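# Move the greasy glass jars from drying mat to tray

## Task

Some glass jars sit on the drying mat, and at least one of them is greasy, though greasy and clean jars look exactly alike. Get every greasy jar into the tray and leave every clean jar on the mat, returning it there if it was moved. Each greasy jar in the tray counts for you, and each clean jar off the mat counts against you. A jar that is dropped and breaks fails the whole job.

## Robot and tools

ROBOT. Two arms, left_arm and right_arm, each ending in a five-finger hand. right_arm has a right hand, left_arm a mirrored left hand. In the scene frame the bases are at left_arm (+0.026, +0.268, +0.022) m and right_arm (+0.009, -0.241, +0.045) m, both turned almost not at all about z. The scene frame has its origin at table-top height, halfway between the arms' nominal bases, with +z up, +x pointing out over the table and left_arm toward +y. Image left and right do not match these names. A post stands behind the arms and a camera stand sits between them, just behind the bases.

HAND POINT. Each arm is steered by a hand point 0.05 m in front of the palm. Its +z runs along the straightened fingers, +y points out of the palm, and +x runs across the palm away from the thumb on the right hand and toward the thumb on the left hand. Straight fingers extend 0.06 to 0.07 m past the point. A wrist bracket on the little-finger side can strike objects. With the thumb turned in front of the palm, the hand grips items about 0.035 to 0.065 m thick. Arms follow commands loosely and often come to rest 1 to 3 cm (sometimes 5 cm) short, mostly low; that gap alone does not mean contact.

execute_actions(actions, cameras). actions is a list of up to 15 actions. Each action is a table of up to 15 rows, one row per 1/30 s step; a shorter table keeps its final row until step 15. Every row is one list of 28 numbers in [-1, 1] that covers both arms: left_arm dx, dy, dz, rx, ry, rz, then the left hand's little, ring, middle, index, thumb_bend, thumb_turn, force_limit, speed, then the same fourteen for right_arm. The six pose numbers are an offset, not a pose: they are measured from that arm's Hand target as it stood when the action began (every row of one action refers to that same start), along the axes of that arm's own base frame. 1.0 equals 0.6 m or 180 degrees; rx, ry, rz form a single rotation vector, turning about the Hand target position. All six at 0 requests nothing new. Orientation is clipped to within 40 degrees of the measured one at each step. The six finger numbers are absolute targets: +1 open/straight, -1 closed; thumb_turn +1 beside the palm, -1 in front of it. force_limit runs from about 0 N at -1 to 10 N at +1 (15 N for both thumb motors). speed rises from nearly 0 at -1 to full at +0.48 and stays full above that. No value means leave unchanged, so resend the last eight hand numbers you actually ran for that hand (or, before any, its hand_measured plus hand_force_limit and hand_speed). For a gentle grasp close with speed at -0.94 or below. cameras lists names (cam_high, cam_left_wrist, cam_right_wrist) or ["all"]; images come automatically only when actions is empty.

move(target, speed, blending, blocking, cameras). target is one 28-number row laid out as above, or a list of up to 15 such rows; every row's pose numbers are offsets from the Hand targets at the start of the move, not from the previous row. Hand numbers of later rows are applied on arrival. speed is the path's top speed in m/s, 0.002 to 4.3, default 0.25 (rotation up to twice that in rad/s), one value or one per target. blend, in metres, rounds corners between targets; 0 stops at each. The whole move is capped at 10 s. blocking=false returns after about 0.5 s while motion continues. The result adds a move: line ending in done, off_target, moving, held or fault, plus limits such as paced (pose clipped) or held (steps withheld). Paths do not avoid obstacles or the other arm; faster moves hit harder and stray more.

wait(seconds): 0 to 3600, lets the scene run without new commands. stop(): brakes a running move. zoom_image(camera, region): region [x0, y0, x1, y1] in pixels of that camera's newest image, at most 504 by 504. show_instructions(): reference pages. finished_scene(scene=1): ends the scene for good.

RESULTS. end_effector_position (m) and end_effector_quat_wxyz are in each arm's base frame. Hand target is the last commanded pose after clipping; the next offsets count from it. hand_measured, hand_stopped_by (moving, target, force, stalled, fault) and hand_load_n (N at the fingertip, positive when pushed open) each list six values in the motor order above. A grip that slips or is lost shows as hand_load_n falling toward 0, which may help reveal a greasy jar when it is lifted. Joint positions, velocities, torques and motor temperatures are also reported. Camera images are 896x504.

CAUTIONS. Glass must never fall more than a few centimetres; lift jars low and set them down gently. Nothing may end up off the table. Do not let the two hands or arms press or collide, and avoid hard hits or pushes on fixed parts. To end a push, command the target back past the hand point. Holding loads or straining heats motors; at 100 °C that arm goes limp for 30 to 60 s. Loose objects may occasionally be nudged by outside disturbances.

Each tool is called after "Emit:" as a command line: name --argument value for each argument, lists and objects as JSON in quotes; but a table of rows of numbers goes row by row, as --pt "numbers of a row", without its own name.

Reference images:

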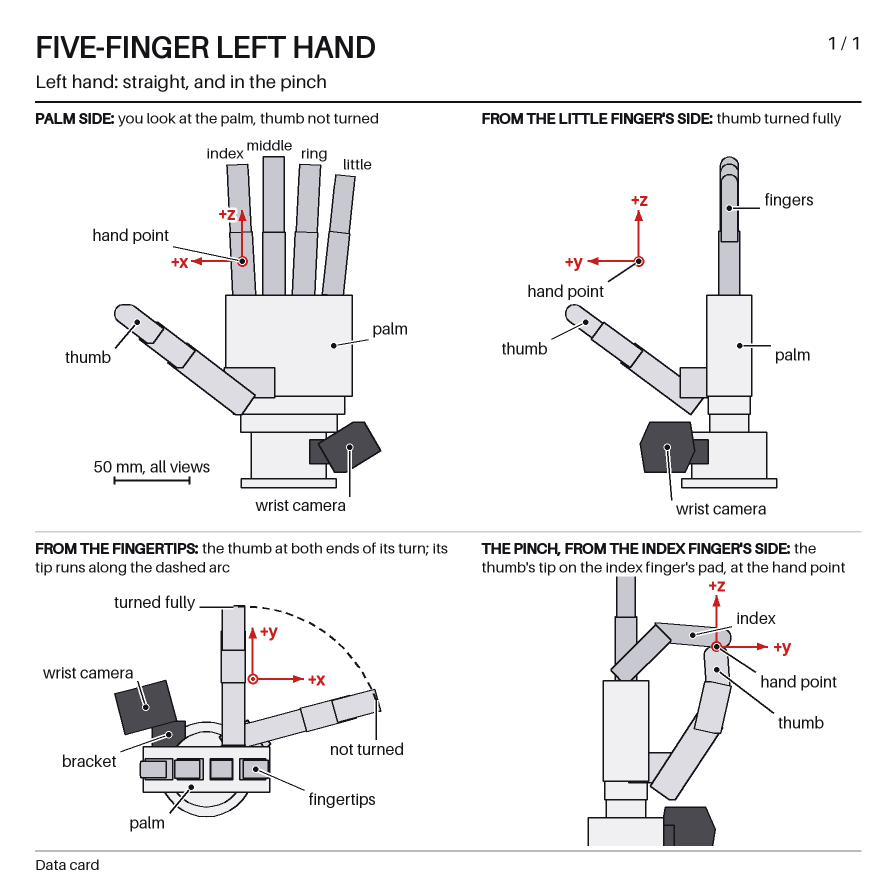

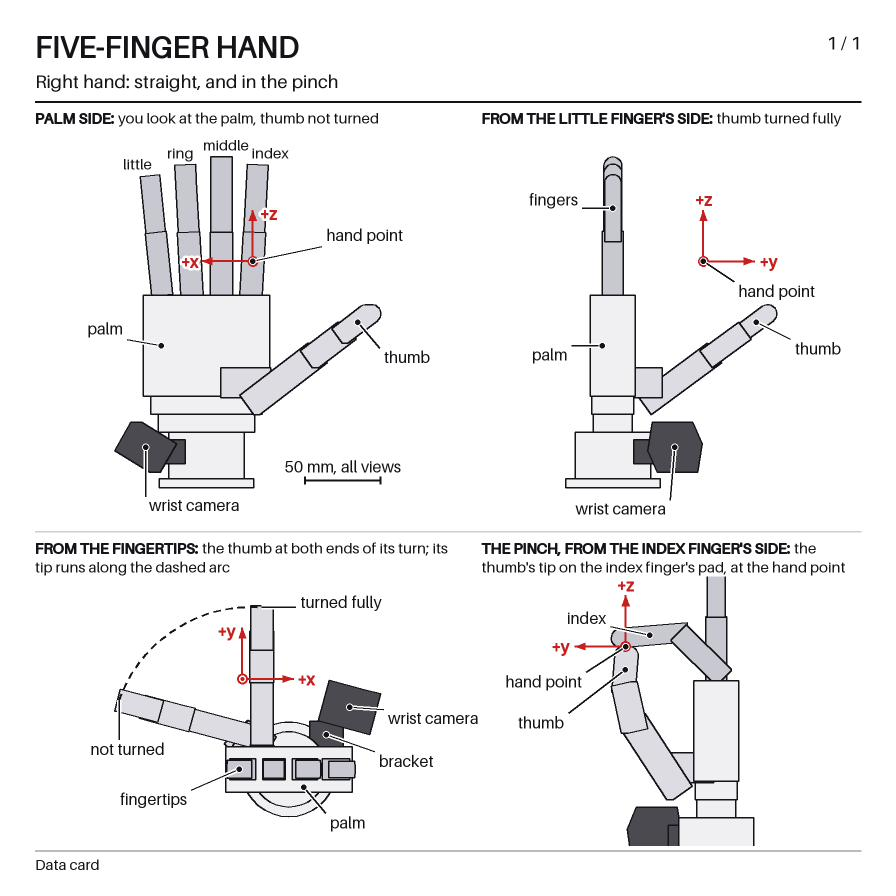

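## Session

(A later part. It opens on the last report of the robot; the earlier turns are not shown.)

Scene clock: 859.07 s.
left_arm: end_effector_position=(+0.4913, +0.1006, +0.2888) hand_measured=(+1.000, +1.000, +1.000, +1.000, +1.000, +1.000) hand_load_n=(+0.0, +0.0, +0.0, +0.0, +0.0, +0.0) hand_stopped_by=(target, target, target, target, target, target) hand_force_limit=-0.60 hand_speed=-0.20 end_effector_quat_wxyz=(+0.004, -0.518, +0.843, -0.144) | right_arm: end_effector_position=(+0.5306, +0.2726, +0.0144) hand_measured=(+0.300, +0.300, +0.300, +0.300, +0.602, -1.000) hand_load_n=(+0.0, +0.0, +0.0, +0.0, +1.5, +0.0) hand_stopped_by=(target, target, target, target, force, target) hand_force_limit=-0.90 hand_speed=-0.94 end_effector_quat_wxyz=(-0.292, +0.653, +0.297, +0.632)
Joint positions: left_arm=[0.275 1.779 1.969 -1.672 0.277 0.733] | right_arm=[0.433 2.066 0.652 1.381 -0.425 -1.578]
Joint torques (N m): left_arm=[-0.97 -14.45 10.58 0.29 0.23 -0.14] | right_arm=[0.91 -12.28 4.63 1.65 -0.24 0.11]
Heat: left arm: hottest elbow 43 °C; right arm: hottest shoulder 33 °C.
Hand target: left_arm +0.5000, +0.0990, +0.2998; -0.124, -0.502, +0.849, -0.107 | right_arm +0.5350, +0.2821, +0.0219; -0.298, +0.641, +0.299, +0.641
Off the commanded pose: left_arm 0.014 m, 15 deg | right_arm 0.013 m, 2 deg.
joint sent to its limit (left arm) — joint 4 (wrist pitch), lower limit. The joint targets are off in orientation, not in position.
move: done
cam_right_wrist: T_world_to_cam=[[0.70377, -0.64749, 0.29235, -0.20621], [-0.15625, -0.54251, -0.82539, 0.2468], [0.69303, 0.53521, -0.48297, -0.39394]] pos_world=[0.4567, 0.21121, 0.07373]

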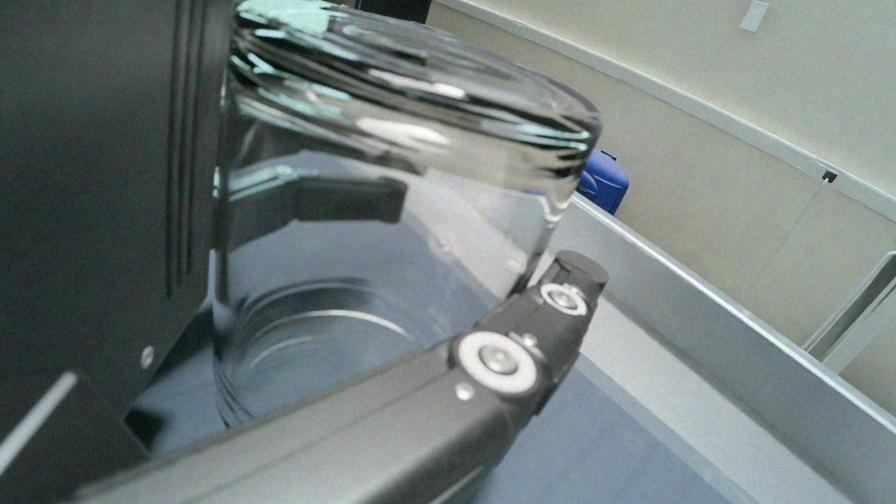

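Emit:
move --target '[0,0,0,0,0,0, 1,1,1,1,1,1,-0.6,-0.2, 0,0,0,0,0,0, 0.0,0.0,0.0,0.0,0.4,-1,-0.9,-0.94]' --cameras '["cam_right_wrist"]'

Scene clock: 863.53 s.
left_arm: end_effector_position=(+0.4913, +0.1006, +0.2888) hand_measured=(+1.000, +1.000, +1.000, +1.000, +1.000, +1.000) hand_load_n=(+0.0, +0.0, +0.0, +0.0, +0.0, +0.0) hand_stopped_by=(target, target, target, target, target, target) hand_force_limit=-0.60 hand_speed=-0.20 end_effector_quat_wxyz=(+0.004, -0.518, +0.843, -0.144) | right_arm: end_effector_position=(+0.5306, +0.2726, +0.0144) hand_measured=(+0.000, +0.170, +0.210, +0.250, +0.602, -1.000) hand_load_n=(+0.0, +1.0, +0.5, +0.0, +3.5, +1.0) hand_stopped_by=(target, force, force, force, force, target) hand_force_limit=-0.90 hand_speed=-0.94 end_effector_quat_wxyz=(-0.292, +0.653, +0.297, +0.632)
Joint positions: left_arm=[0.275 1.779 1.969 -1.672 0.277 0.733] | right_arm=[0.433 2.066 0.652 1.381 -0.425 -1.578]
Joint torques (N m): left_arm=[-0.97 -14.45 10.55 0.24 0.22 -0.13] | right_arm=[0.91 -12.28 4.63 1.65 -0.24 0.11]
Heat: left arm: hottest elbow 43 °C; right arm: hottest shoulder 33 °C.
Hand target: left_arm +0.5000, +0.0990, +0.2998; -0.124, -0.502, +0.849, -0.107 | right_arm +0.5350, +0.2821, +0.0219; -0.298, +0.641, +0.299, +0.641
Off the commanded pose: left_arm 0.014 m, 15 deg | right_arm 0.013 m, 2 deg.
joint sent to its limit (left arm) — joint 4 (wrist pitch), lower limit. The joint targets are off in orientation, not in position.
move: done
cam_right_wrist: T_world_to_cam=[[0.70377, -0.64749, 0.29235, -0.20621], [-0.15625, -0.54251, -0.82539, 0.2468], [0.69303, 0.53521, -0.48297, -0.39394]] pos_world=[0.4567, 0.21121, 0.07373]

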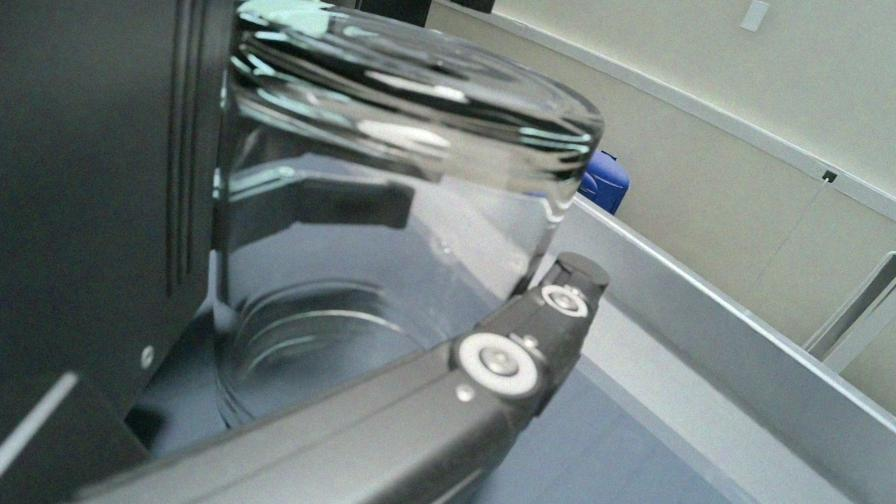

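Emit:
move --target '[0,0,0,0,0,0, 1,1,1,1,1,1,-0.6,-0.2, 0,0,0,0,0,0, 0.0,0.182,0.222,0.262,0.4,-1,-0.9,-0.94]'

Scene clock: 864.97 s.
left_arm: end_effector_position=(+0.4913, +0.1006, +0.2888) hand_measured=(+1.000, +1.000, +1.000, +1.000, +1.000, +1.000) hand_load_n=(+0.5, +0.0, +0.0, +0.0, +0.0, +0.0) hand_stopped_by=(target, target, target, target, target, target) hand_force_limit=-0.60 hand_speed=-0.20 end_effector_quat_wxyz=(+0.004, -0.518, +0.843, -0.144) | right_arm: end_effector_position=(+0.5306, +0.2726, +0.0144) hand_measured=(+0.000, +0.182, +0.222, +0.262, +0.602, -1.000) hand_load_n=(+0.0, +0.5, +0.0, +0.0, +2.5, +1.0) hand_stopped_by=(target, target, target, target, force, target) hand_force_limit=-0.90 hand_speed=-0.94 end_effector_quat_wxyz=(-0.292, +0.653, +0.297, +0.632)
Joint positions: left_arm=[0.275 1.779 1.969 -1.672 0.277 0.733] | right_arm=[0.433 2.066 0.652 1.381 -0.425 -1.578]
Joint torques (N m): left_arm=[-0.91 -14.39 10.56 0.29 0.22 -0.14] | right_arm=[0.91 -12.28 4.64 1.63 -0.24 0.11]
Heat: left arm: hottest elbow 43 °C; right arm: hottest shoulder 33 °C.
Hand target: left_arm +0.5000, +0.0990, +0.2998; -0.124, -0.502, +0.849, -0.107 | right_arm +0.5350, +0.2821, +0.0219; -0.298, +0.641, +0.299, +0.641
Off the commanded pose: left_arm 0.014 m, 15 deg | right_arm 0.013 m, 2 deg.
joint sent to its limit (left arm) — joint 4 (wrist pitch), lower limit. The joint targets are off in orientation, not in position.
move: done

Emit:
move --target '[0,0,0,0,0,0, 1,1,1,1,1,1,-0.6,-0.2, 0,0,0,0,0,0, 0.0,0.19,0.23,0.27,0.4,-1,-0.9,-0.94]'

Emit:
move --target '[0,0,0,0,0,0, 1,1,1,1,1,1,-0.6,-0.2, 0,0,0.045,0,0,0, 0.0,0.19,0.23,0.27,0.4,-1,-0.9,-0.94]' --speed 0.02 --cameras '["cam_right_wrist"]'

Scene clock: 868.50 s.
left_arm: end_effector_position=(+0.4913, +0.1006, +0.2888) hand_measured=(+1.000, +1.000, +1.000, +1.000, +1.000, +1.000) hand_load_n=(+0.0, +0.0, +0.0, +0.0, +0.0, +0.0) hand_stopped_by=(target, target, target, target, target, target) hand_force_limit=-0.60 hand_speed=-0.20 end_effector_quat_wxyz=(+0.004, -0.518, +0.843, -0.144) | right_arm: end_effector_position=(+0.5306, +0.2726, +0.0144) hand_measured=(+0.000, +0.190, +0.230, +0.270, +0.602, -1.000) hand_load_n=(+0.0, +0.0, +0.0, +0.0, +2.0, +0.5) hand_stopped_by=(target, target, target, target, force, target) hand_force_limit=-0.90 hand_speed=-0.94 end_effector_quat_wxyz=(-0.292, +0.653, +0.297, +0.632)
Joint positions: left_arm=[0.275 1.779 1.969 -1.672 0.277 0.733] | right_arm=[0.433 2.066 0.652 1.381 -0.425 -1.578]
Joint torques (N m): left_arm=[-0.79 -14.56 10.56 0.27 0.22 -0.14] | right_arm=[0.91 -12.28 4.63 1.63 -0.24 0.11]
Heat: left arm: hottest elbow 43 °C; right arm: hottest shoulder 33 °C.
Hand target: left_arm +0.5000, +0.0990, +0.2998; -0.124, -0.502, +0.849, -0.107 | right_arm +0.5350, +0.2821, +0.0219; -0.298, +0.641, +0.299, +0.641
Off the commanded pose: left_arm 0.014 m, 15 deg | right_arm 0.013 m, 2 deg.
joint sent to its limit (left arm) — joint 4 (wrist pitch), lower limit. The joint targets are off in orientation, not in position.
move: done

Scene clock: 870.17 s.
left_arm: end_effector_position=(+0.4913, +0.1006, +0.2888) hand_measured=(+1.000, +1.000, +1.000, +1.000, +1.000, +1.000) hand_load_n=(+0.0, +0.0, +0.0, +0.0, +0.0, +0.0) hand_stopped_by=(target, target, target, target, target, target) hand_force_limit=-0.60 hand_speed=-0.20 end_effector_quat_wxyz=(+0.004, -0.518, +0.843, -0.144) | right_arm: end_effector_position=(+0.5333, +0.2742, +0.0277) hand_measured=(+0.000, +0.190, +0.230, +0.270, +0.602, -1.000) hand_load_n=(-0.5, +0.5, +0.0, +0.0, +1.0, +1.5) hand_stopped_by=(target, target, target, target, force, target) hand_force_limit=-0.90 hand_speed=-0.94 end_effector_quat_wxyz=(-0.294, +0.656, +0.295, +0.629)
Joint positions: left_arm=[0.275 1.779 1.969 -1.672 0.277 0.733] | right_arm=[0.433 2.017 0.652 1.327 -0.426 -1.572]
Joint torques (N m): left_arm=[-0.97 -14.45 10.55 0.25 0.22 -0.14] | right_arm=[0.85 -15.91 3.62 0.92 -0.2 0.04]
Heat: left arm: hottest elbow 43 °C; right arm: hottest shoulder 33 °C.
Hand target: left_arm +0.5000, +0.0990, +0.2998; -0.124, -0.502, +0.849, -0.107 | right_arm +0.5350, +0.2820, +0.0489; -0.298, +0.641, +0.299, +0.641
Off the commanded pose: left_arm 0.014 m, 15 deg | right_arm 0.023 m, 2 deg.
joint sent to its limit (left arm) — joint 4 (wrist pitch), lower limit. The joint targets are off in orientation, not in position.
move: off_target (right_arm)
cam_right_wrist: T_world_to_cam=[[0.70673, -0.64767, 0.28471, -0.21219], [-0.16343, -0.541, -0.82499, 0.26244], [0.68834, 0.53652, -0.48819, -0.38798]] pos_world=[0.45991, 0.21271, 0.08752]

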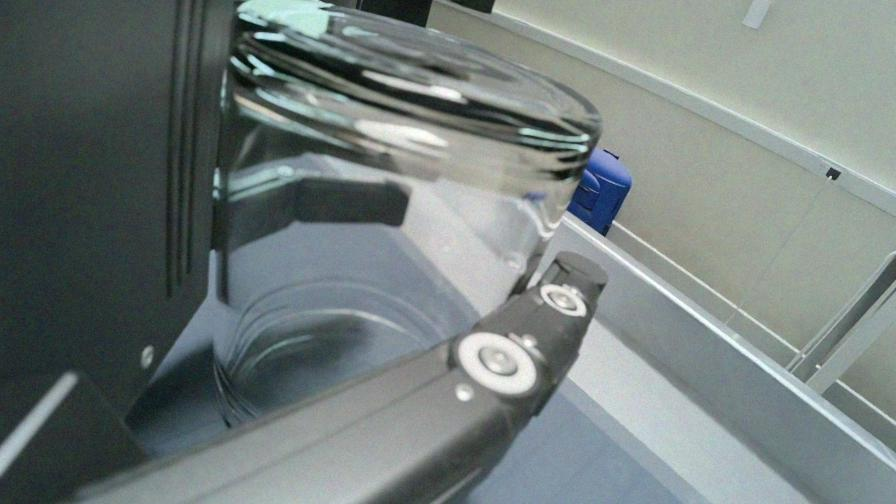

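Emit:
move --target '[0,0,0,0,0,0, 1,1,1,1,1,1,-0.6,-0.2, 0,0,-0.045,0,0,0, 0.0,0.19,0.23,0.27,0.4,-1,-0.9,-0.94]' --speed 0.02

Emit:
move --target '[0,0,0,0,0,0, 1,1,1,1,1,1,-0.6,-0.2, 0,0,0,0,0,0, 0.3,0.3,0.35,0.4,0.7,-1,-0.9,-0.94]'

Emit:
move --target '[0,0,0,0,0,0, 1,1,1,1,1,1,-0.6,-0.2, 0,0,0,0,0,0, 1,1,1,1,1,-1,-0.9,-0.8]' --cameras '["cam_right_wrist"]'

Scene clock: 879.70 s.
left_arm: end_effector_position=(+0.4913, +0.1006, +0.2888) hand_measured=(+1.000, +1.000, +1.000, +1.000, +1.000, +1.000) hand_load_n=(+0.0, +0.0, +0.0, +0.0, +0.0, +0.0) hand_stopped_by=(target, target, target, target, target, target) hand_force_limit=-0.60 hand_speed=-0.20 end_effector_quat_wxyz=(+0.004, -0.518, +0.843, -0.144) | right_arm: end_effector_position=(+0.5304, +0.2732, +0.0149) hand_measured=(+0.000, +0.190, +0.230, +0.270, +0.602, -1.000) hand_load_n=(+0.0, +0.5, +0.0, +0.0, +1.0, +1.0) hand_stopped_by=(target, target, target, target, force, target) hand_force_limit=-0.90 hand_speed=-0.94 end_effector_quat_wxyz=(-0.294, +0.654, +0.295, +0.631)
Joint positions: left_arm=[0.275 1.779 1.969 -1.672 0.277 0.733] | right_arm=[0.434 2.062 0.652 1.376 -0.427 -1.572]
Joint torques (N m): left_arm=[-0.91 -14.39 10.58 0.28 0.22 -0.14] | right_arm=[0.91 -11.93 4.66 1.83 -0.18 0.04]
Heat: left arm: hottest elbow 43 °C; right arm: hottest shoulder 33 °C.
Hand target: left_arm +0.5000, +0.0990, +0.2998; -0.124, -0.502, +0.849, -0.107 | right_arm +0.5349, +0.2823, +0.0221; -0.298, +0.641, +0.299, +0.641
Off the commanded pose: left_arm 0.014 m, 15 deg | right_arm 0.012 m, 2 deg.
joint sent to its limit (left arm) — joint 4 (wrist pitch), lower limit. The joint targets are off in orientation, not in position.
move: off_target (right_arm)

Scene clock: 881.73 s.
left_arm: end_effector_position=(+0.4913, +0.1006, +0.2888) hand_measured=(+1.000, +1.000, +1.000, +1.000, +1.000, +1.000) hand_load_n=(+0.0, +0.0, +0.0, +0.0, -0.5, +0.0) hand_stopped_by=(target, target, target, target, target, target) hand_force_limit=-0.60 hand_speed=-0.20 end_effector_quat_wxyz=(+0.004, -0.518, +0.843, -0.144) | right_arm: end_effector_position=(+0.5304, +0.2733, +0.0149) hand_measured=(+0.300, +0.300, +0.350, +0.400, +0.700, -1.000) hand_load_n=(+0.0, +0.0, +0.0, +0.0, +0.0, +0.0) hand_stopped_by=(target, target, target, target, target, target) hand_force_limit=-0.90 hand_speed=-0.94 end_effector_quat_wxyz=(-0.294, +0.654, +0.295, +0.631)
Joint positions: left_arm=[0.275 1.779 1.969 -1.672 0.277 0.733] | right_arm=[0.434 2.062 0.652 1.376 -0.427 -1.572]
Joint torques (N m): left_arm=[-0.91 -14.45 10.58 0.23 0.23 -0.14] | right_arm=[0.85 -11.87 4.66 1.81 -0.18 0.03]
Heat: left arm: hottest elbow 43 °C; right arm: hottest shoulder 33 °C.
Hand target: left_arm +0.5000, +0.0990, +0.2998; -0.124, -0.502, +0.849, -0.107 | right_arm +0.5349, +0.2823, +0.0221; -0.298, +0.641, +0.299, +0.641
Off the commanded pose: left_arm 0.014 m, 15 deg | right_arm 0.012 m, 2 deg.
joint sent to its limit (left arm) — joint 4 (wrist pitch), lower limit. The joint targets are off in orientation, not in position.
move: done

Scene clock: 883.27 s.
left_arm: end_effector_position=(+0.4913, +0.1006, +0.2888) hand_measured=(+1.000, +1.000, +1.000, +1.000, +1.000, +1.000) hand_load_n=(+0.0, -0.5, +0.0, +0.0, +0.0, +0.0) hand_stopped_by=(target, target, target, target, target, target) hand_force_limit=-0.60 hand_speed=-0.20 end_effector_quat_wxyz=(+0.004, -0.518, +0.843, -0.144) | right_arm: end_effector_position=(+0.5305, +0.2733, +0.0154) hand_measured=(+1.000, +1.000, +1.000, +1.000, +1.000, -1.000) hand_load_n=(+0.0, +0.0, +0.0, +0.0, +0.0, +0.0) hand_stopped_by=(target, target, target, target, target, target) hand_force_limit=-0.90 hand_speed=-0.80 end_effector_quat_wxyz=(-0.294, +0.654, +0.295, +0.631)
Joint positions: left_arm=[0.275 1.779 1.969 -1.672 0.277 0.733] | right_arm=[0.434 2.062 0.652 1.378 -0.427 -1.572]
Joint torques (N m): left_arm=[-0.91 -14.45 10.58 0.25 0.22 -0.14] | right_arm=[0.91 -11.93 4.64 1.74 -0.17 0.05]
Heat: left arm: hottest elbow 43 °C; right arm: hottest shoulder 33 °C.
Hand target: left_arm +0.5000, +0.0990, +0.2998; -0.124, -0.502, +0.849, -0.107 | right_arm +0.5349, +0.2823, +0.0221; -0.298, +0.641, +0.299, +0.641
Off the commanded pose: left_arm 0.014 m, 15 deg | right_arm 0.012 m, 2 deg.
joint sent to its limit (left arm) — joint 4 (wrist pitch), lower limit. The joint targets are off in orientation, not in position.
move: done
cam_right_wrist: T_world_to_cam=[[0.70603, -0.64751, 0.2868, -0.20706], [-0.15855, -0.53922, -0.82711, 0.2483], [0.69021, 0.53849, -0.48336, -0.39313]] pos_world=[0.4569, 0.21151, 0.07473]

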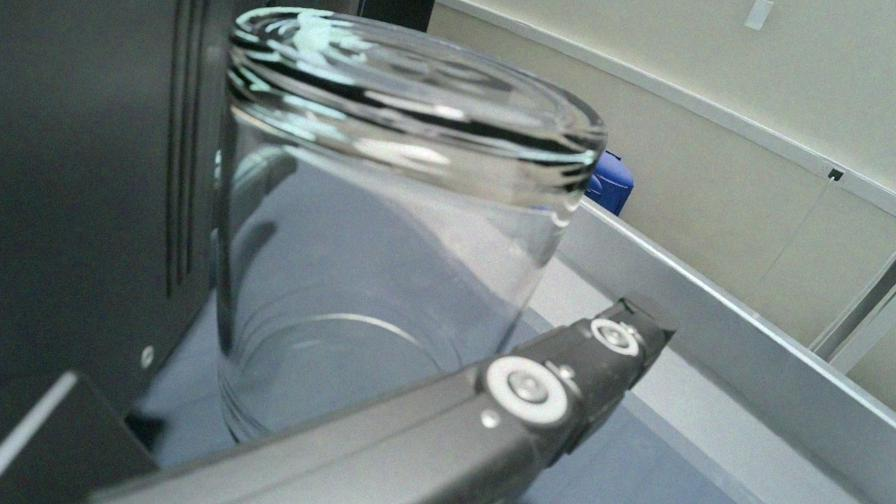

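Emit:
move --pt "0 0 0 0 0 0 1 1 1 1 1 1 -0.6 -0.2 -0.019 0.016 0 0 0 0 1 1 1 1 1 -1 -0.9 -0.8" --pt "0 0 0 0 0 0 1 1 1 1 1 1 -0.6 -0.2 -0.019 0.016 0.21 0 0 0 1 1 1 1 1 -1 -0.9 -0.8" --pt "0 0 0 0 0 0 1 1 1 1 1 1 -0.6 -0.2 -0.2583 0.285 0.18 0 0 -0.0278 1 1 1 1 1 -1 -0.9 -0.8" --speed '[0.05,0.1,0.2]' --blend '[0,0.02,0]' --cameras '["all"]'

Scene clock: 889.53 s.
left_arm: end_effector_position=(+0.4913, +0.1006, +0.2888) hand_measured=(+1.000, +1.000, +1.000, +1.000, +1.000, +1.000) hand_load_n=(+0.0, +0.0, +0.0, +0.0, -0.5, +0.0) hand_stopped_by=(target, target, target, target, target, target) hand_force_limit=-0.60 hand_speed=-0.20 end_effector_quat_wxyz=(+0.004, -0.518, +0.843, -0.144) | right_arm: end_effector_position=(+0.3708, +0.4451, +0.1173) hand_measured=(+1.000, +1.000, +1.000, +1.000, +1.000, -1.000) hand_load_n=(+0.0, +0.0, +0.0, +0.0, +0.0, +0.5) hand_stopped_by=(target, target, target, target, target, target) hand_force_limit=-0.90 hand_speed=-0.80 end_effector_quat_wxyz=(-0.264, +0.663, +0.283, +0.641)
Joint positions: left_arm=[0.275 1.779 1.969 -1.672 0.277 0.733] | right_arm=[1.07 1.719 0.64 1.038 0.276 -1.572]
Joint torques (N m): left_arm=[-0.97 -14.45 10.55 0.27 0.22 -0.14] | right_arm=[-0.32 -10.58 8.4 1.66 0.04 0.06]
Heat: left arm: hottest elbow 43 °C; right arm: hottest shoulder 33 °C.
Hand target: left_arm +0.5000, +0.0990, +0.2998; -0.124, -0.502, +0.849, -0.107 | right_arm +0.3800, +0.4533, +0.1301; -0.270, +0.653, +0.271, +0.653
Off the commanded pose: left_arm 0.014 m, 15 deg | right_arm 0.018 m, 2 deg.
joint sent to its limit (left arm) — joint 4 (wrist pitch), lower limit. The joint targets are off in orientation, not in position.
move: off_target (right_arm)
cam_left_wrist: T_world_to_cam=[[0.68817, -0.65918, 0.30315, -0.35811], [-0.6831, -0.44784, 0.5769, 0.20478], [-0.24452, -0.60409, -0.75847, 0.51455]] pos_world=[0.51215, 0.16649, 0.3807]
cam_right_wrist: T_world_to_cam=[[0.6586, -0.6856, 0.31016, 0.01953], [-0.18579, -0.54757, -0.81587, 0.41242], [0.72919, 0.47971, -0.48801, -0.31397]] pos_world=[0.2927, 0.38983, 0.17721]

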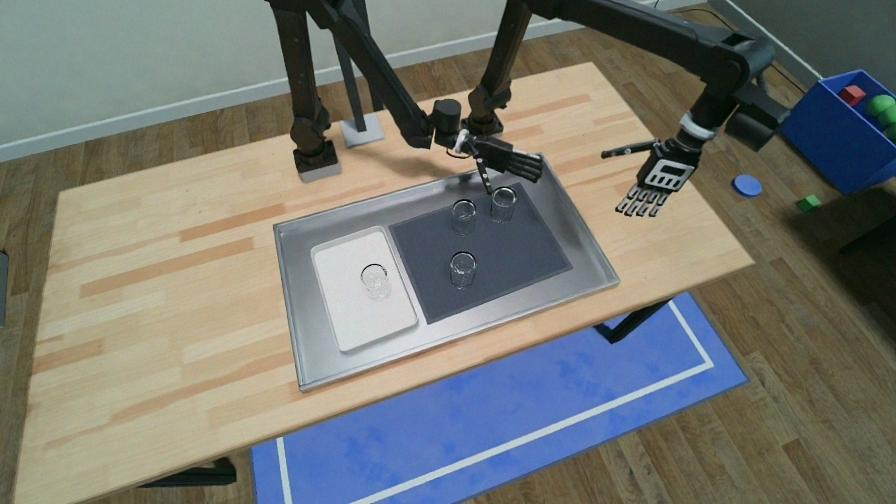

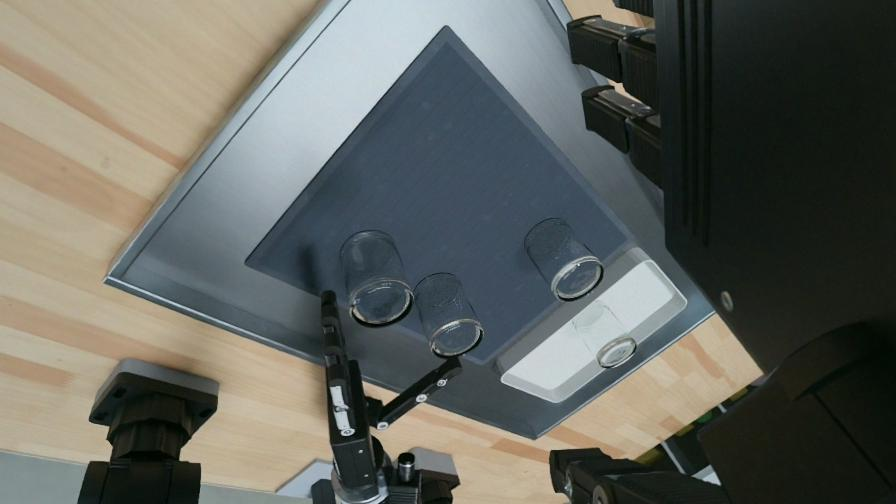

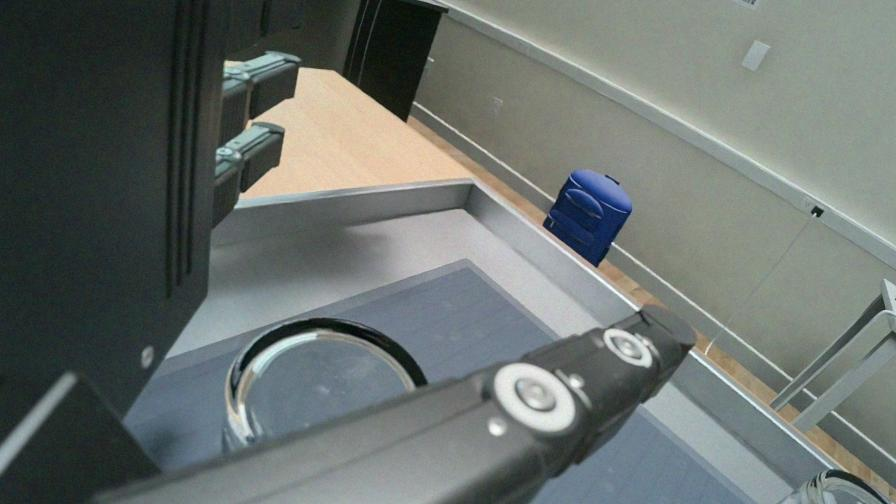

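Emit:
move --target '[0,0,0,0,0,0, 1,1,1,1,1,1,-0.6,-0.2, -0.0092,0.0103,-0.117,0,0,0, 1,1,1,1,1,-1,-0.9,-0.8]' --speed 0.08 --cameras '["cam_right_wrist"]'

Scene clock: 896.37 s.
left_arm: end_effector_position=(+0.4913, +0.1006, +0.2888) hand_measured=(+1.000, +1.000, +1.000, +1.000, +1.000, +1.000) hand_load_n=(+0.0, +0.0, +0.0, +0.0, +0.0, +0.0) hand_stopped_by=(target, target, target, target, target, target) hand_force_limit=-0.60 hand_speed=-0.20 end_effector_quat_wxyz=(+0.004, -0.518, +0.843, -0.144) | right_arm: end_effector_position=(+0.3733, +0.4465, +0.0484) hand_measured=(+1.000, +1.000, +1.000, +1.000, +1.000, -1.000) hand_load_n=(+0.0, +0.0, +0.0, +0.0, +0.0, +0.0) hand_stopped_by=(target, target, target, target, target, target) hand_force_limit=-0.90 hand_speed=-0.80 end_effector_quat_wxyz=(-0.258, +0.666, +0.278, +0.642)
Joint positions: left_arm=[0.275 1.779 1.969 -1.672 0.277 0.733] | right_arm=[1.072 1.949 0.656 1.25 0.294 -1.572]
Joint torques (N m): left_arm=[-0.91 -14.39 10.56 0.27 0.23 -0.14] | right_arm=[0.91 -12.16 6.17 1.77 0.06 0.05]
Heat: left arm: hottest elbow 43 °C; right arm: hottest shoulder 33 °C.
Hand target: left_arm +0.5000, +0.0990, +0.2998; -0.124, -0.502, +0.849, -0.107 | right_arm +0.3746, +0.4593, +0.0598; -0.270, +0.653, +0.271, +0.653
Off the commanded pose: left_arm 0.014 m, 15 deg | right_arm 0.017 m, 3 deg.
joint sent to its limit (left arm) — joint 4 (wrist pitch), lower limit. The joint targets are off in orientation, not in position.
move: off_target (right_arm)
cam_right_wrist: T_world_to_cam=[[0.64795, -0.69506, 0.31154, 0.04831], [-0.19465, -0.54653, -0.8145, 0.36018], [0.73639, 0.46711, -0.48942, -0.34698]] pos_world=[0.29433, 0.39251, 0.1085]

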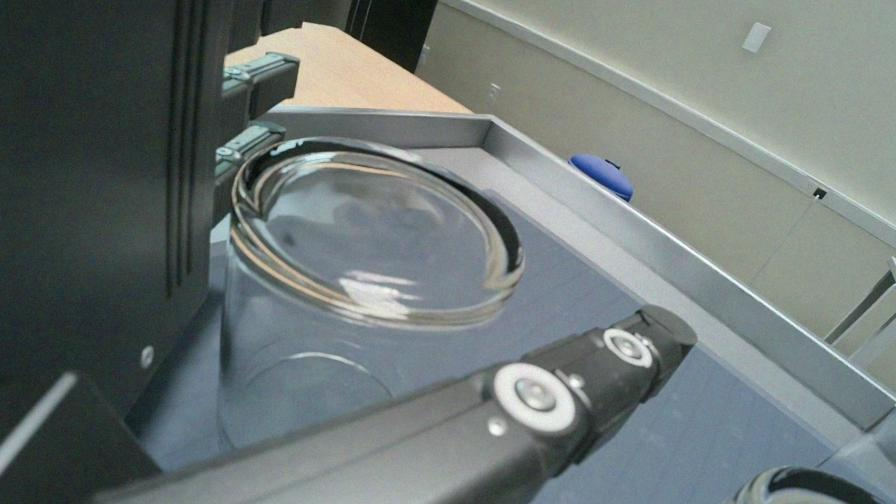

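Emit:
move --pt "0 0 0 0 0 0 1 1 1 1 1 1 -0.6 -0.2 0.018 0 -0.01 0 0 0 1 1 1 1 1 -1 -0.9 -0.8" --pt "0 0 0 0 0 0 1 1 1 1 1 1 -0.6 -0.2 0.018 0 -0.075 0 0 0 1 1 1 1 1 -1 -0.9 -0.8" --speed 0.05 --cameras '["cam_right_wrist"]'

Scene clock: 902.73 s.
left_arm: end_effector_position=(+0.4913, +0.1006, +0.2888) hand_measured=(+1.000, +1.000, +1.000, +1.000, +1.000, +1.000) hand_load_n=(+0.0, +0.0, +0.0, +0.0, +0.0, +0.0) hand_stopped_by=(target, target, target, target, target, target) hand_force_limit=-0.60 hand_speed=-0.20 end_effector_quat_wxyz=(+0.004, -0.518, +0.843, -0.144) | right_arm: end_effector_position=(+0.3769, +0.4550, +0.0075) hand_measured=(+1.000, +1.000, +1.000, +1.000, +1.000, -1.000) hand_load_n=(+0.0, +0.0, +0.0, +0.0, +0.0, +0.0) hand_stopped_by=(target, target, target, target, target, target) hand_force_limit=-0.90 hand_speed=-0.80 end_effector_quat_wxyz=(-0.265, +0.662, +0.281, +0.643)
Joint positions: left_arm=[0.275 1.779 1.969 -1.672 0.277 0.733] | right_arm=[1.069 2.099 0.701 1.362 0.277 -1.572]
Joint torques (N m): left_arm=[-0.91 -14.45 10.56 0.27 0.22 -0.14] | right_arm=[-0.67 -12.81 4.85 1.78 -0.15 0.05]
Heat: left arm: hottest elbow 43 °C; right arm: hottest shoulder 33 °C.
Hand target: left_arm +0.5000, +0.0990, +0.2998; -0.124, -0.502, +0.849, -0.107 | right_arm +0.3853, +0.4594, +0.0148; -0.270, +0.653, +0.271, +0.653
Off the commanded pose: left_arm 0.014 m, 15 deg | right_arm 0.012 m, 2 deg.
joint sent to its limit (left arm) — joint 4 (wrist pitch), lower limit. The joint targets are off in orientation, not in position.
move: off_target (right_arm)
cam_right_wrist: T_world_to_cam=[[0.65644, -0.68839, 0.30856, 0.05843], [-0.18453, -0.54313, -0.81912, 0.32689], [0.73146, 0.48076, -0.48356, -0.37806]] pos_world=[0.2985, 0.39952, 0.06692]

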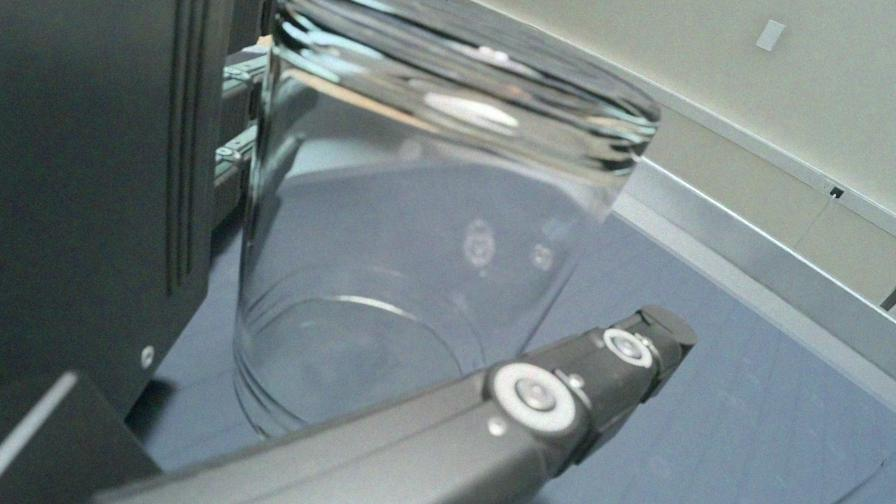

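Good. Light grip.

Emit:
move --target '[0,0,0,0,0,0, 1,1,1,1,1,1,-0.6,-0.2, 0,0,0,0,0,0, 0.5,0.5,0.5,0.5,0.75,-1,-0.8,-0.8]'

Emit:
move --target '[0,0,0,0,0,0, 1,1,1,1,1,1,-0.6,-0.2, 0,0,0,0,0,0, 0.5,0.5,0.5,0.5,0.4,-1,-0.8,-0.92]'

Emit:
move --target '[0,0,0,0,0,0, 1,1,1,1,1,1,-0.6,-0.2, 0,0,0,0,0,0, 0.0,0.0,0.0,0.0,0.4,-1,-0.9,-0.94]' --cameras '["cam_right_wrist"]'

Scene clock: 906.20 s.
left_arm: end_effector_position=(+0.4913, +0.1006, +0.2888) hand_measured=(+1.000, +1.000, +1.000, +1.000, +1.000, +1.000) hand_load_n=(+0.0, +0.0, +0.0, +0.0, +0.0, +0.0) hand_stopped_by=(target, target, target, target, target, target) hand_force_limit=-0.60 hand_speed=-0.20 end_effector_quat_wxyz=(+0.004, -0.518, +0.843, -0.144) | right_arm: end_effector_position=(+0.3769, +0.4550, +0.0075) hand_measured=(+0.500, +0.500, +0.500, +0.500, +0.750, -1.000) hand_load_n=(+0.5, +0.0, +0.0, +0.0, +0.0, +0.0) hand_stopped_by=(target, target, target, target, target, target) hand_force_limit=-0.80 hand_speed=-0.80 end_effector_quat_wxyz=(-0.265, +0.662, +0.281, +0.643)
Joint positions: left_arm=[0.275 1.779 1.969 -1.672 0.277 0.733] | right_arm=[1.069 2.099 0.701 1.362 0.277 -1.572]
Joint torques (N m): left_arm=[-0.85 -14.45 10.55 0.29 0.23 -0.14] | right_arm=[-0.5 -12.81 4.89 1.77 -0.16 0.04]
Heat: left arm: hottest elbow 43 °C; right arm: hottest shoulder 33 °C.
Hand target: left_arm +0.5000, +0.0990, +0.2998; -0.124, -0.502, +0.849, -0.107 | right_arm +0.3853, +0.4594, +0.0147; -0.270, +0.653, +0.271, +0.653
Off the commanded pose: left_arm 0.014 m, 15 deg | right_arm 0.012 m, 2 deg.
joint sent to its limit (left arm) — joint 4 (wrist pitch), lower limit. The joint targets are off in orientation, not in position.
move: done

Scene clock: 907.70 s.
left_arm: end_effector_position=(+0.4913, +0.1006, +0.2888) hand_measured=(+1.000, +1.000, +1.000, +1.000, +1.000, +1.000) hand_load_n=(+0.0, +0.0, +0.0, +0.0, +0.0, +0.0) hand_stopped_by=(target, target, target, target, target, target) hand_force_limit=-0.60 hand_speed=-0.20 end_effector_quat_wxyz=(+0.004, -0.518, +0.843, -0.144) | right_arm: end_effector_position=(+0.3788, +0.4535, +0.0077) hand_measured=(+0.500, +0.500, +0.500, +0.500, +0.604, -1.000) hand_load_n=(+0.0, +0.0, +0.0, +0.0, +1.5, +0.0) hand_stopped_by=(target, target, target, target, force, target) hand_force_limit=-0.80 hand_speed=-0.92 end_effector_quat_wxyz=(-0.263, +0.662, +0.279, +0.643)
Joint positions: left_arm=[0.275 1.779 1.969 -1.672 0.277 0.733] | right_arm=[1.065 2.099 0.701 1.363 0.277 -1.572]
Joint torques (N m): left_arm=[-0.91 -14.45 10.55 0.27 0.21 -0.14] | right_arm=[-0.32 -12.81 4.86 1.74 -0.14 0.04]
Heat: left arm: hottest elbow 43 °C; right arm: hottest shoulder 33 °C.
Hand target: left_arm +0.5000, +0.0990, +0.2998; -0.124, -0.502, +0.849, -0.107 | right_arm +0.3853, +0.4593, +0.0147; -0.270, +0.654, +0.271, +0.653
Off the commanded pose: left_arm 0.014 m, 15 deg | right_arm 0.011 m, 2 deg.
joint sent to its limit (left arm) — joint 4 (wrist pitch), lower limit. The joint targets are off in orientation, not in position.
move: done

Scene clock: 910.43 s.
left_arm: end_effector_position=(+0.4913, +0.1006, +0.2888) hand_measured=(+1.000, +1.000, +1.000, +1.000, +1.000, +1.000) hand_load_n=(+0.0, +0.0, +0.0, +0.0, +0.0, +0.0) hand_stopped_by=(target, target, target, target, target, target) hand_force_limit=-0.60 hand_speed=-0.20 end_effector_quat_wxyz=(+0.004, -0.518, +0.843, -0.144) | right_arm: end_effector_position=(+0.3788, +0.4535, +0.0077) hand_measured=(+0.082, +0.146, +0.224, +0.326, +0.606, -1.000) hand_load_n=(+1.0, +0.5, +0.0, +0.0, +3.0, +1.0) hand_stopped_by=(force, force, force, force, force, target) hand_force_limit=-0.90 hand_speed=-0.94 end_effector_quat_wxyz=(-0.263, +0.662, +0.279, +0.643)
Joint positions: left_arm=[0.275 1.779 1.969 -1.672 0.277 0.733] | right_arm=[1.065 2.099 0.701 1.363 0.277 -1.572]
Joint torques (N m): left_arm=[-0.97 -14.45 10.55 0.27 0.22 -0.14] | right_arm=[-0.26 -12.81 4.85 1.73 -0.14 0.04]
Heat: left arm: hottest elbow 43 °C; right arm: hottest shoulder 33 °C.
Hand target: left_arm +0.5000, +0.0990, +0.2998; -0.124, -0.502, +0.849, -0.107 | right_arm +0.3853, +0.4593, +0.0147; -0.270, +0.654, +0.271, +0.653
Off the commanded pose: left_arm 0.014 m, 15 deg | right_arm 0.011 m, 2 deg.
joint sent to its limit (left arm) — joint 4 (wrist pitch), lower limit. The joint targets are off in orientation, not in position.
move: done
cam_right_wrist: T_world_to_cam=[[0.65341, -0.69132, 0.30843, 0.05853], [-0.18647, -0.54187, -0.81952, 0.32674], [0.73368, 0.47797, -0.48297, -0.37827]] pos_world=[0.30021, 0.39832, 0.06702]

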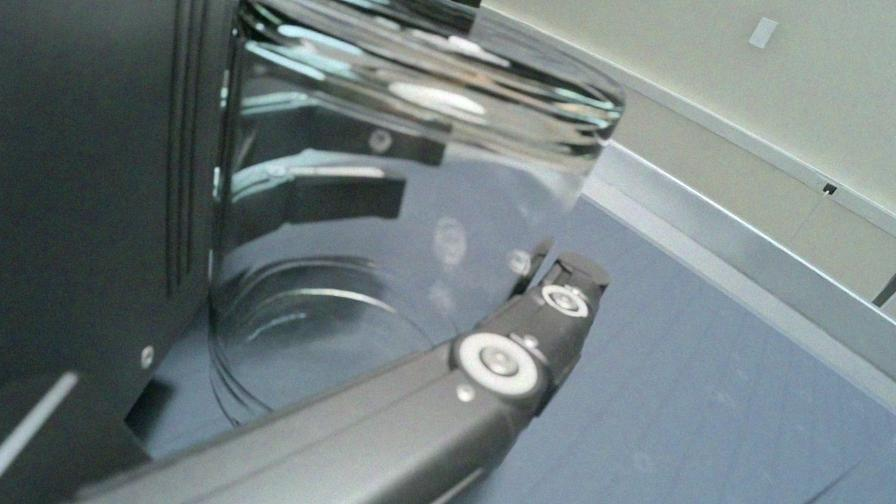

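Emit:
move --target '[0,0,0,0,0,0, 1,1,1,1,1,1,-0.6,-0.2, 0,0,0,0,0,0, 0.2,0.165,0.242,0.344,0.4,-1,-0.9,-0.94]'

Emit:
move --target '[0,0,0,0,0,0, 1,1,1,1,1,1,-0.6,-0.2, 0,0,0.05,0,0,0, 0.2,0.165,0.242,0.344,0.4,-1,-0.9,-0.94]' --speed 0.02 --cameras '["cam_right_wrist"]'

Scene clock: 913.57 s.
left_arm: end_effector_position=(+0.4913, +0.1006, +0.2888) hand_measured=(+1.000, +1.000, +1.000, +1.000, +1.000, +1.000) hand_load_n=(+0.0, +0.0, +0.0, +0.0, +0.0, -0.5) hand_stopped_by=(target, target, target, target, target, target) hand_force_limit=-0.60 hand_speed=-0.20 end_effector_quat_wxyz=(+0.004, -0.518, +0.843, -0.144) | right_arm: end_effector_position=(+0.3788, +0.4535, +0.0077) hand_measured=(+0.200, +0.166, +0.242, +0.344, +0.606, -1.000) hand_load_n=(+0.0, +0.0, +0.0, +0.0, +1.5, +0.0) hand_stopped_by=(target, target, target, target, force, target) hand_force_limit=-0.90 hand_speed=-0.94 end_effector_quat_wxyz=(-0.263, +0.662, +0.279, +0.643)
Joint positions: left_arm=[0.275 1.779 1.969 -1.672 0.277 0.733] | right_arm=[1.065 2.099 0.701 1.363 0.277 -1.572]
Joint torques (N m): left_arm=[-0.91 -14.45 10.55 0.28 0.23 -0.14] | right_arm=[-0.32 -12.81 4.85 1.73 -0.15 0.04]
Heat: left arm: hottest elbow 43 °C; right arm: hottest shoulder 33 °C.
Hand target: left_arm +0.5000, +0.0990, +0.2998; -0.124, -0.502, +0.849, -0.107 | right_arm +0.3853, +0.4593, +0.0147; -0.270, +0.654, +0.271, +0.653
Off the commanded pose: left_arm 0.014 m, 15 deg | right_arm 0.011 m, 2 deg.
joint sent to its limit (left arm) — joint 4 (wrist pitch), lower limit. The joint targets are off in orientation, not in position.
move: done

Scene clock: 915.40 s.
left_arm: end_effector_position=(+0.4913, +0.1006, +0.2888) hand_measured=(+1.000, +1.000, +1.000, +1.000, +1.000, +1.000) hand_load_n=(+0.0, +0.0, +0.0, +0.0, +0.0, +0.0) hand_stopped_by=(target, target, target, target, target, target) hand_force_limit=-0.60 hand_speed=-0.20 end_effector_quat_wxyz=(+0.004, -0.518, +0.843, -0.144) | right_arm: end_effector_position=(+0.3807, +0.4570, +0.0245) hand_measured=(+0.200, +0.166, +0.242, +0.344, +0.604, -1.000) hand_load_n=(+0.0, +0.0, +0.0, +0.0, +1.0, +1.0) hand_stopped_by=(target, target, target, target, force, target) hand_force_limit=-0.90 hand_speed=-0.94 end_effector_quat_wxyz=(-0.263, +0.663, +0.280, +0.643)
Joint positions: left_arm=[0.275 1.779 1.969 -1.672 0.277 0.733] | right_arm=[1.065 2.045 0.701 1.308 0.276 -1.572]
Joint torques (N m): left_arm=[-0.97 -14.45 10.58 0.27 0.22 -0.14] | right_arm=[-0.32 -16.56 3.66 0.87 -0.13 0.03]
Heat: left arm: hottest elbow 43 °C; right arm: hottest shoulder 33 °C.
Hand target: left_arm +0.5000, +0.0990, +0.2998; -0.124, -0.502, +0.849, -0.107 | right_arm +0.3853, +0.4593, +0.0449; -0.270, +0.653, +0.271, +0.653
Off the commanded pose: left_arm 0.014 m, 15 deg | right_arm 0.021 m, 2 deg.
joint sent to its limit (left arm) — joint 4 (wrist pitch), lower limit. The joint targets are off in orientation, not in position.
move: off_target (right_arm)
cam_right_wrist: T_world_to_cam=[[0.65381, -0.69084, 0.30868, 0.05417], [-0.18679, -0.54268, -0.8189, 0.34328], [0.73324, 0.47775, -0.48385, -0.373]] pos_world=[0.30221, 0.40192, 0.08392]

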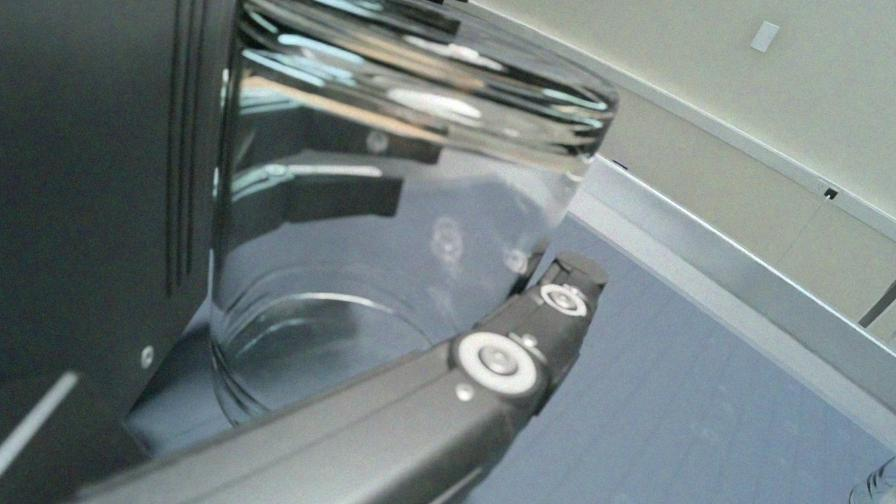

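Emit:
move --target '[0,0,0,0,0,0, 1,1,1,1,1,1,-0.6,-0.2, 0,0,-0.05,0,0,0, 0.2,0.165,0.242,0.344,0.4,-1,-0.9,-0.94]' --speed 0.02

Emit:
move --target '[0,0,0,0,0,0, 1,1,1,1,1,1,-0.6,-0.2, 0,0,0,0,0,0, 0.3,0.3,0.35,0.45,0.7,-1,-0.9,-0.94]'

Emit:
move --target '[0,0,0,0,0,0, 1,1,1,1,1,1,-0.6,-0.2, 0,0,0,0,0,0, 1,1,1,1,1,-1,-0.9,-0.8]' --cameras '["cam_right_wrist"]'

Scene clock: 920.23 s.
left_arm: end_effector_position=(+0.4913, +0.1006, +0.2888) hand_measured=(+1.000, +1.000, +1.000, +1.000, +1.000, +1.000) hand_load_n=(+0.0, +0.0, +0.0, +0.0, +0.0, +0.0) hand_stopped_by=(target, target, target, target, target, target) hand_force_limit=-0.60 hand_speed=-0.20 end_effector_quat_wxyz=(+0.004, -0.518, +0.843, -0.144) | right_arm: end_effector_position=(+0.3790, +0.4539, +0.0094) hand_measured=(+0.200, +0.166, +0.242, +0.344, +0.604, -1.000) hand_load_n=(+0.0, +0.0, +0.5, +0.0, +0.5, +1.0) hand_stopped_by=(target, target, target, target, force, target) hand_force_limit=-0.90 hand_speed=-0.94 end_effector_quat_wxyz=(-0.264, +0.662, +0.279, +0.644)
Joint positions: left_arm=[0.275 1.779 1.969 -1.672 0.277 0.733] | right_arm=[1.065 2.095 0.701 1.361 0.276 -1.572]
Joint torques (N m): left_arm=[-0.91 -14.45 10.55 0.27 0.23 -0.14] | right_arm=[-0.26 -12.51 4.89 1.81 -0.13 0.04]
Heat: left arm: hottest elbow 43 °C; right arm: hottest shoulder 33 °C.
Hand target: left_arm +0.5000, +0.0990, +0.2998; -0.124, -0.502, +0.849, -0.107 | right_arm +0.3853, +0.4593, +0.0149; -0.270, +0.653, +0.271, +0.653
Off the commanded pose: left_arm 0.014 m, 15 deg | right_arm 0.010 m, 2 deg.
joint sent to its limit (left arm) — joint 4 (wrist pitch), lower limit. The joint targets are off in orientation, not in position.
move: done

Scene clock: 921.57 s.
left_arm: end_effector_position=(+0.4913, +0.1006, +0.2888) hand_measured=(+1.000, +1.000, +1.000, +1.000, +1.000, +1.000) hand_load_n=(+0.0, +0.0, +0.0, +0.0, +0.0, +0.0) hand_stopped_by=(target, target, target, target, target, target) hand_force_limit=-0.60 hand_speed=-0.20 end_effector_quat_wxyz=(+0.004, -0.518, +0.843, -0.144) | right_arm: end_effector_position=(+0.3790, +0.4538, +0.0090) hand_measured=(+0.300, +0.300, +0.350, +0.450, +0.700, -1.000) hand_load_n=(+0.0, +0.0, +0.0, +0.0, +0.0, +0.0) hand_stopped_by=(target, target, target, target, target, target) hand_force_limit=-0.90 hand_speed=-0.94 end_effector_quat_wxyz=(-0.264, +0.662, +0.279, +0.644)
Joint positions: left_arm=[0.275 1.779 1.969 -1.672 0.277 0.733] | right_arm=[1.065 2.096 0.701 1.361 0.276 -1.572]
Joint torques (N m): left_arm=[-0.97 -14.45 10.54 0.27 0.22 -0.14] | right_arm=[-0.26 -12.45 4.88 1.78 -0.13 0.03]
Heat: left arm: hottest elbow 43 °C; right arm: hottest shoulder 33 °C.
Hand target: left_arm +0.5000, +0.0990, +0.2998; -0.124, -0.502, +0.849, -0.107 | right_arm +0.3853, +0.4593, +0.0148; -0.270, +0.653, +0.271, +0.653
Off the commanded pose: left_arm 0.014 m, 15 deg | right_arm 0.010 m, 2 deg.
joint sent to its limit (left arm) — joint 4 (wrist pitch), lower limit. The joint targets are off in orientation, not in position.
move: done

Scene clock: 923.10 s.
left_arm: end_effector_position=(+0.4913, +0.1006, +0.2888) hand_measured=(+1.000, +1.000, +1.000, +1.000, +1.000, +1.000) hand_load_n=(+0.0, +0.0, +0.0, +0.0, -0.5, +0.0) hand_stopped_by=(target, target, target, target, target, target) hand_force_limit=-0.60 hand_speed=-0.20 end_effector_quat_wxyz=(+0.004, -0.518, +0.843, -0.144) | right_arm: end_effector_position=(+0.3790, +0.4538, +0.0090) hand_measured=(+1.000, +1.000, +1.000, +1.000, +1.000, -1.000) hand_load_n=(+0.0, +0.0, +0.0, +0.0, +0.0, +0.0) hand_stopped_by=(target, target, target, target, target, target) hand_force_limit=-0.90 hand_speed=-0.80 end_effector_quat_wxyz=(-0.264, +0.662, +0.279, +0.644)
Joint positions: left_arm=[0.275 1.779 1.969 -1.672 0.277 0.733] | right_arm=[1.065 2.096 0.701 1.361 0.276 -1.572]
Joint torques (N m): left_arm=[-0.91 -14.51 10.58 0.27 0.22 -0.14] | right_arm=[-0.26 -12.51 4.89 1.8 -0.13 0.05]
Heat: left arm: hottest elbow 43 °C; right arm: hottest shoulder 33 °C.
Hand target: left_arm +0.5000, +0.0990, +0.2998; -0.124, -0.502, +0.849, -0.107 | right_arm +0.3853, +0.4593, +0.0148; -0.270, +0.653, +0.271, +0.653
Off the commanded pose: left_arm 0.014 m, 15 deg | right_arm 0.010 m, 2 deg.
joint sent to its limit (left arm) — joint 4 (wrist pitch), lower limit. The joint targets are off in orientation, not in position.
move: done
cam_right_wrist: T_world_to_cam=[[0.65352, -0.69141, 0.308, 0.05827], [-0.18591, -0.54108, -0.82017, 0.32741], [0.73372, 0.47873, -0.48214, -0.37823]] pos_world=[0.30031, 0.39852, 0.06822]

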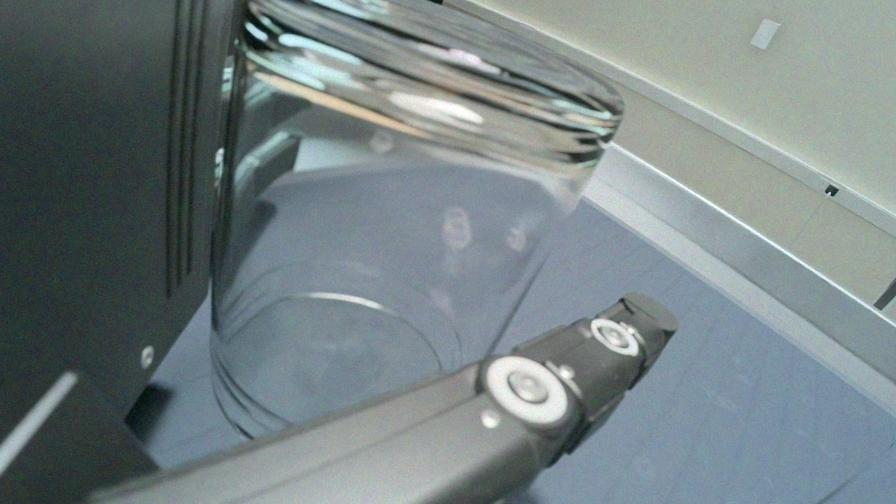

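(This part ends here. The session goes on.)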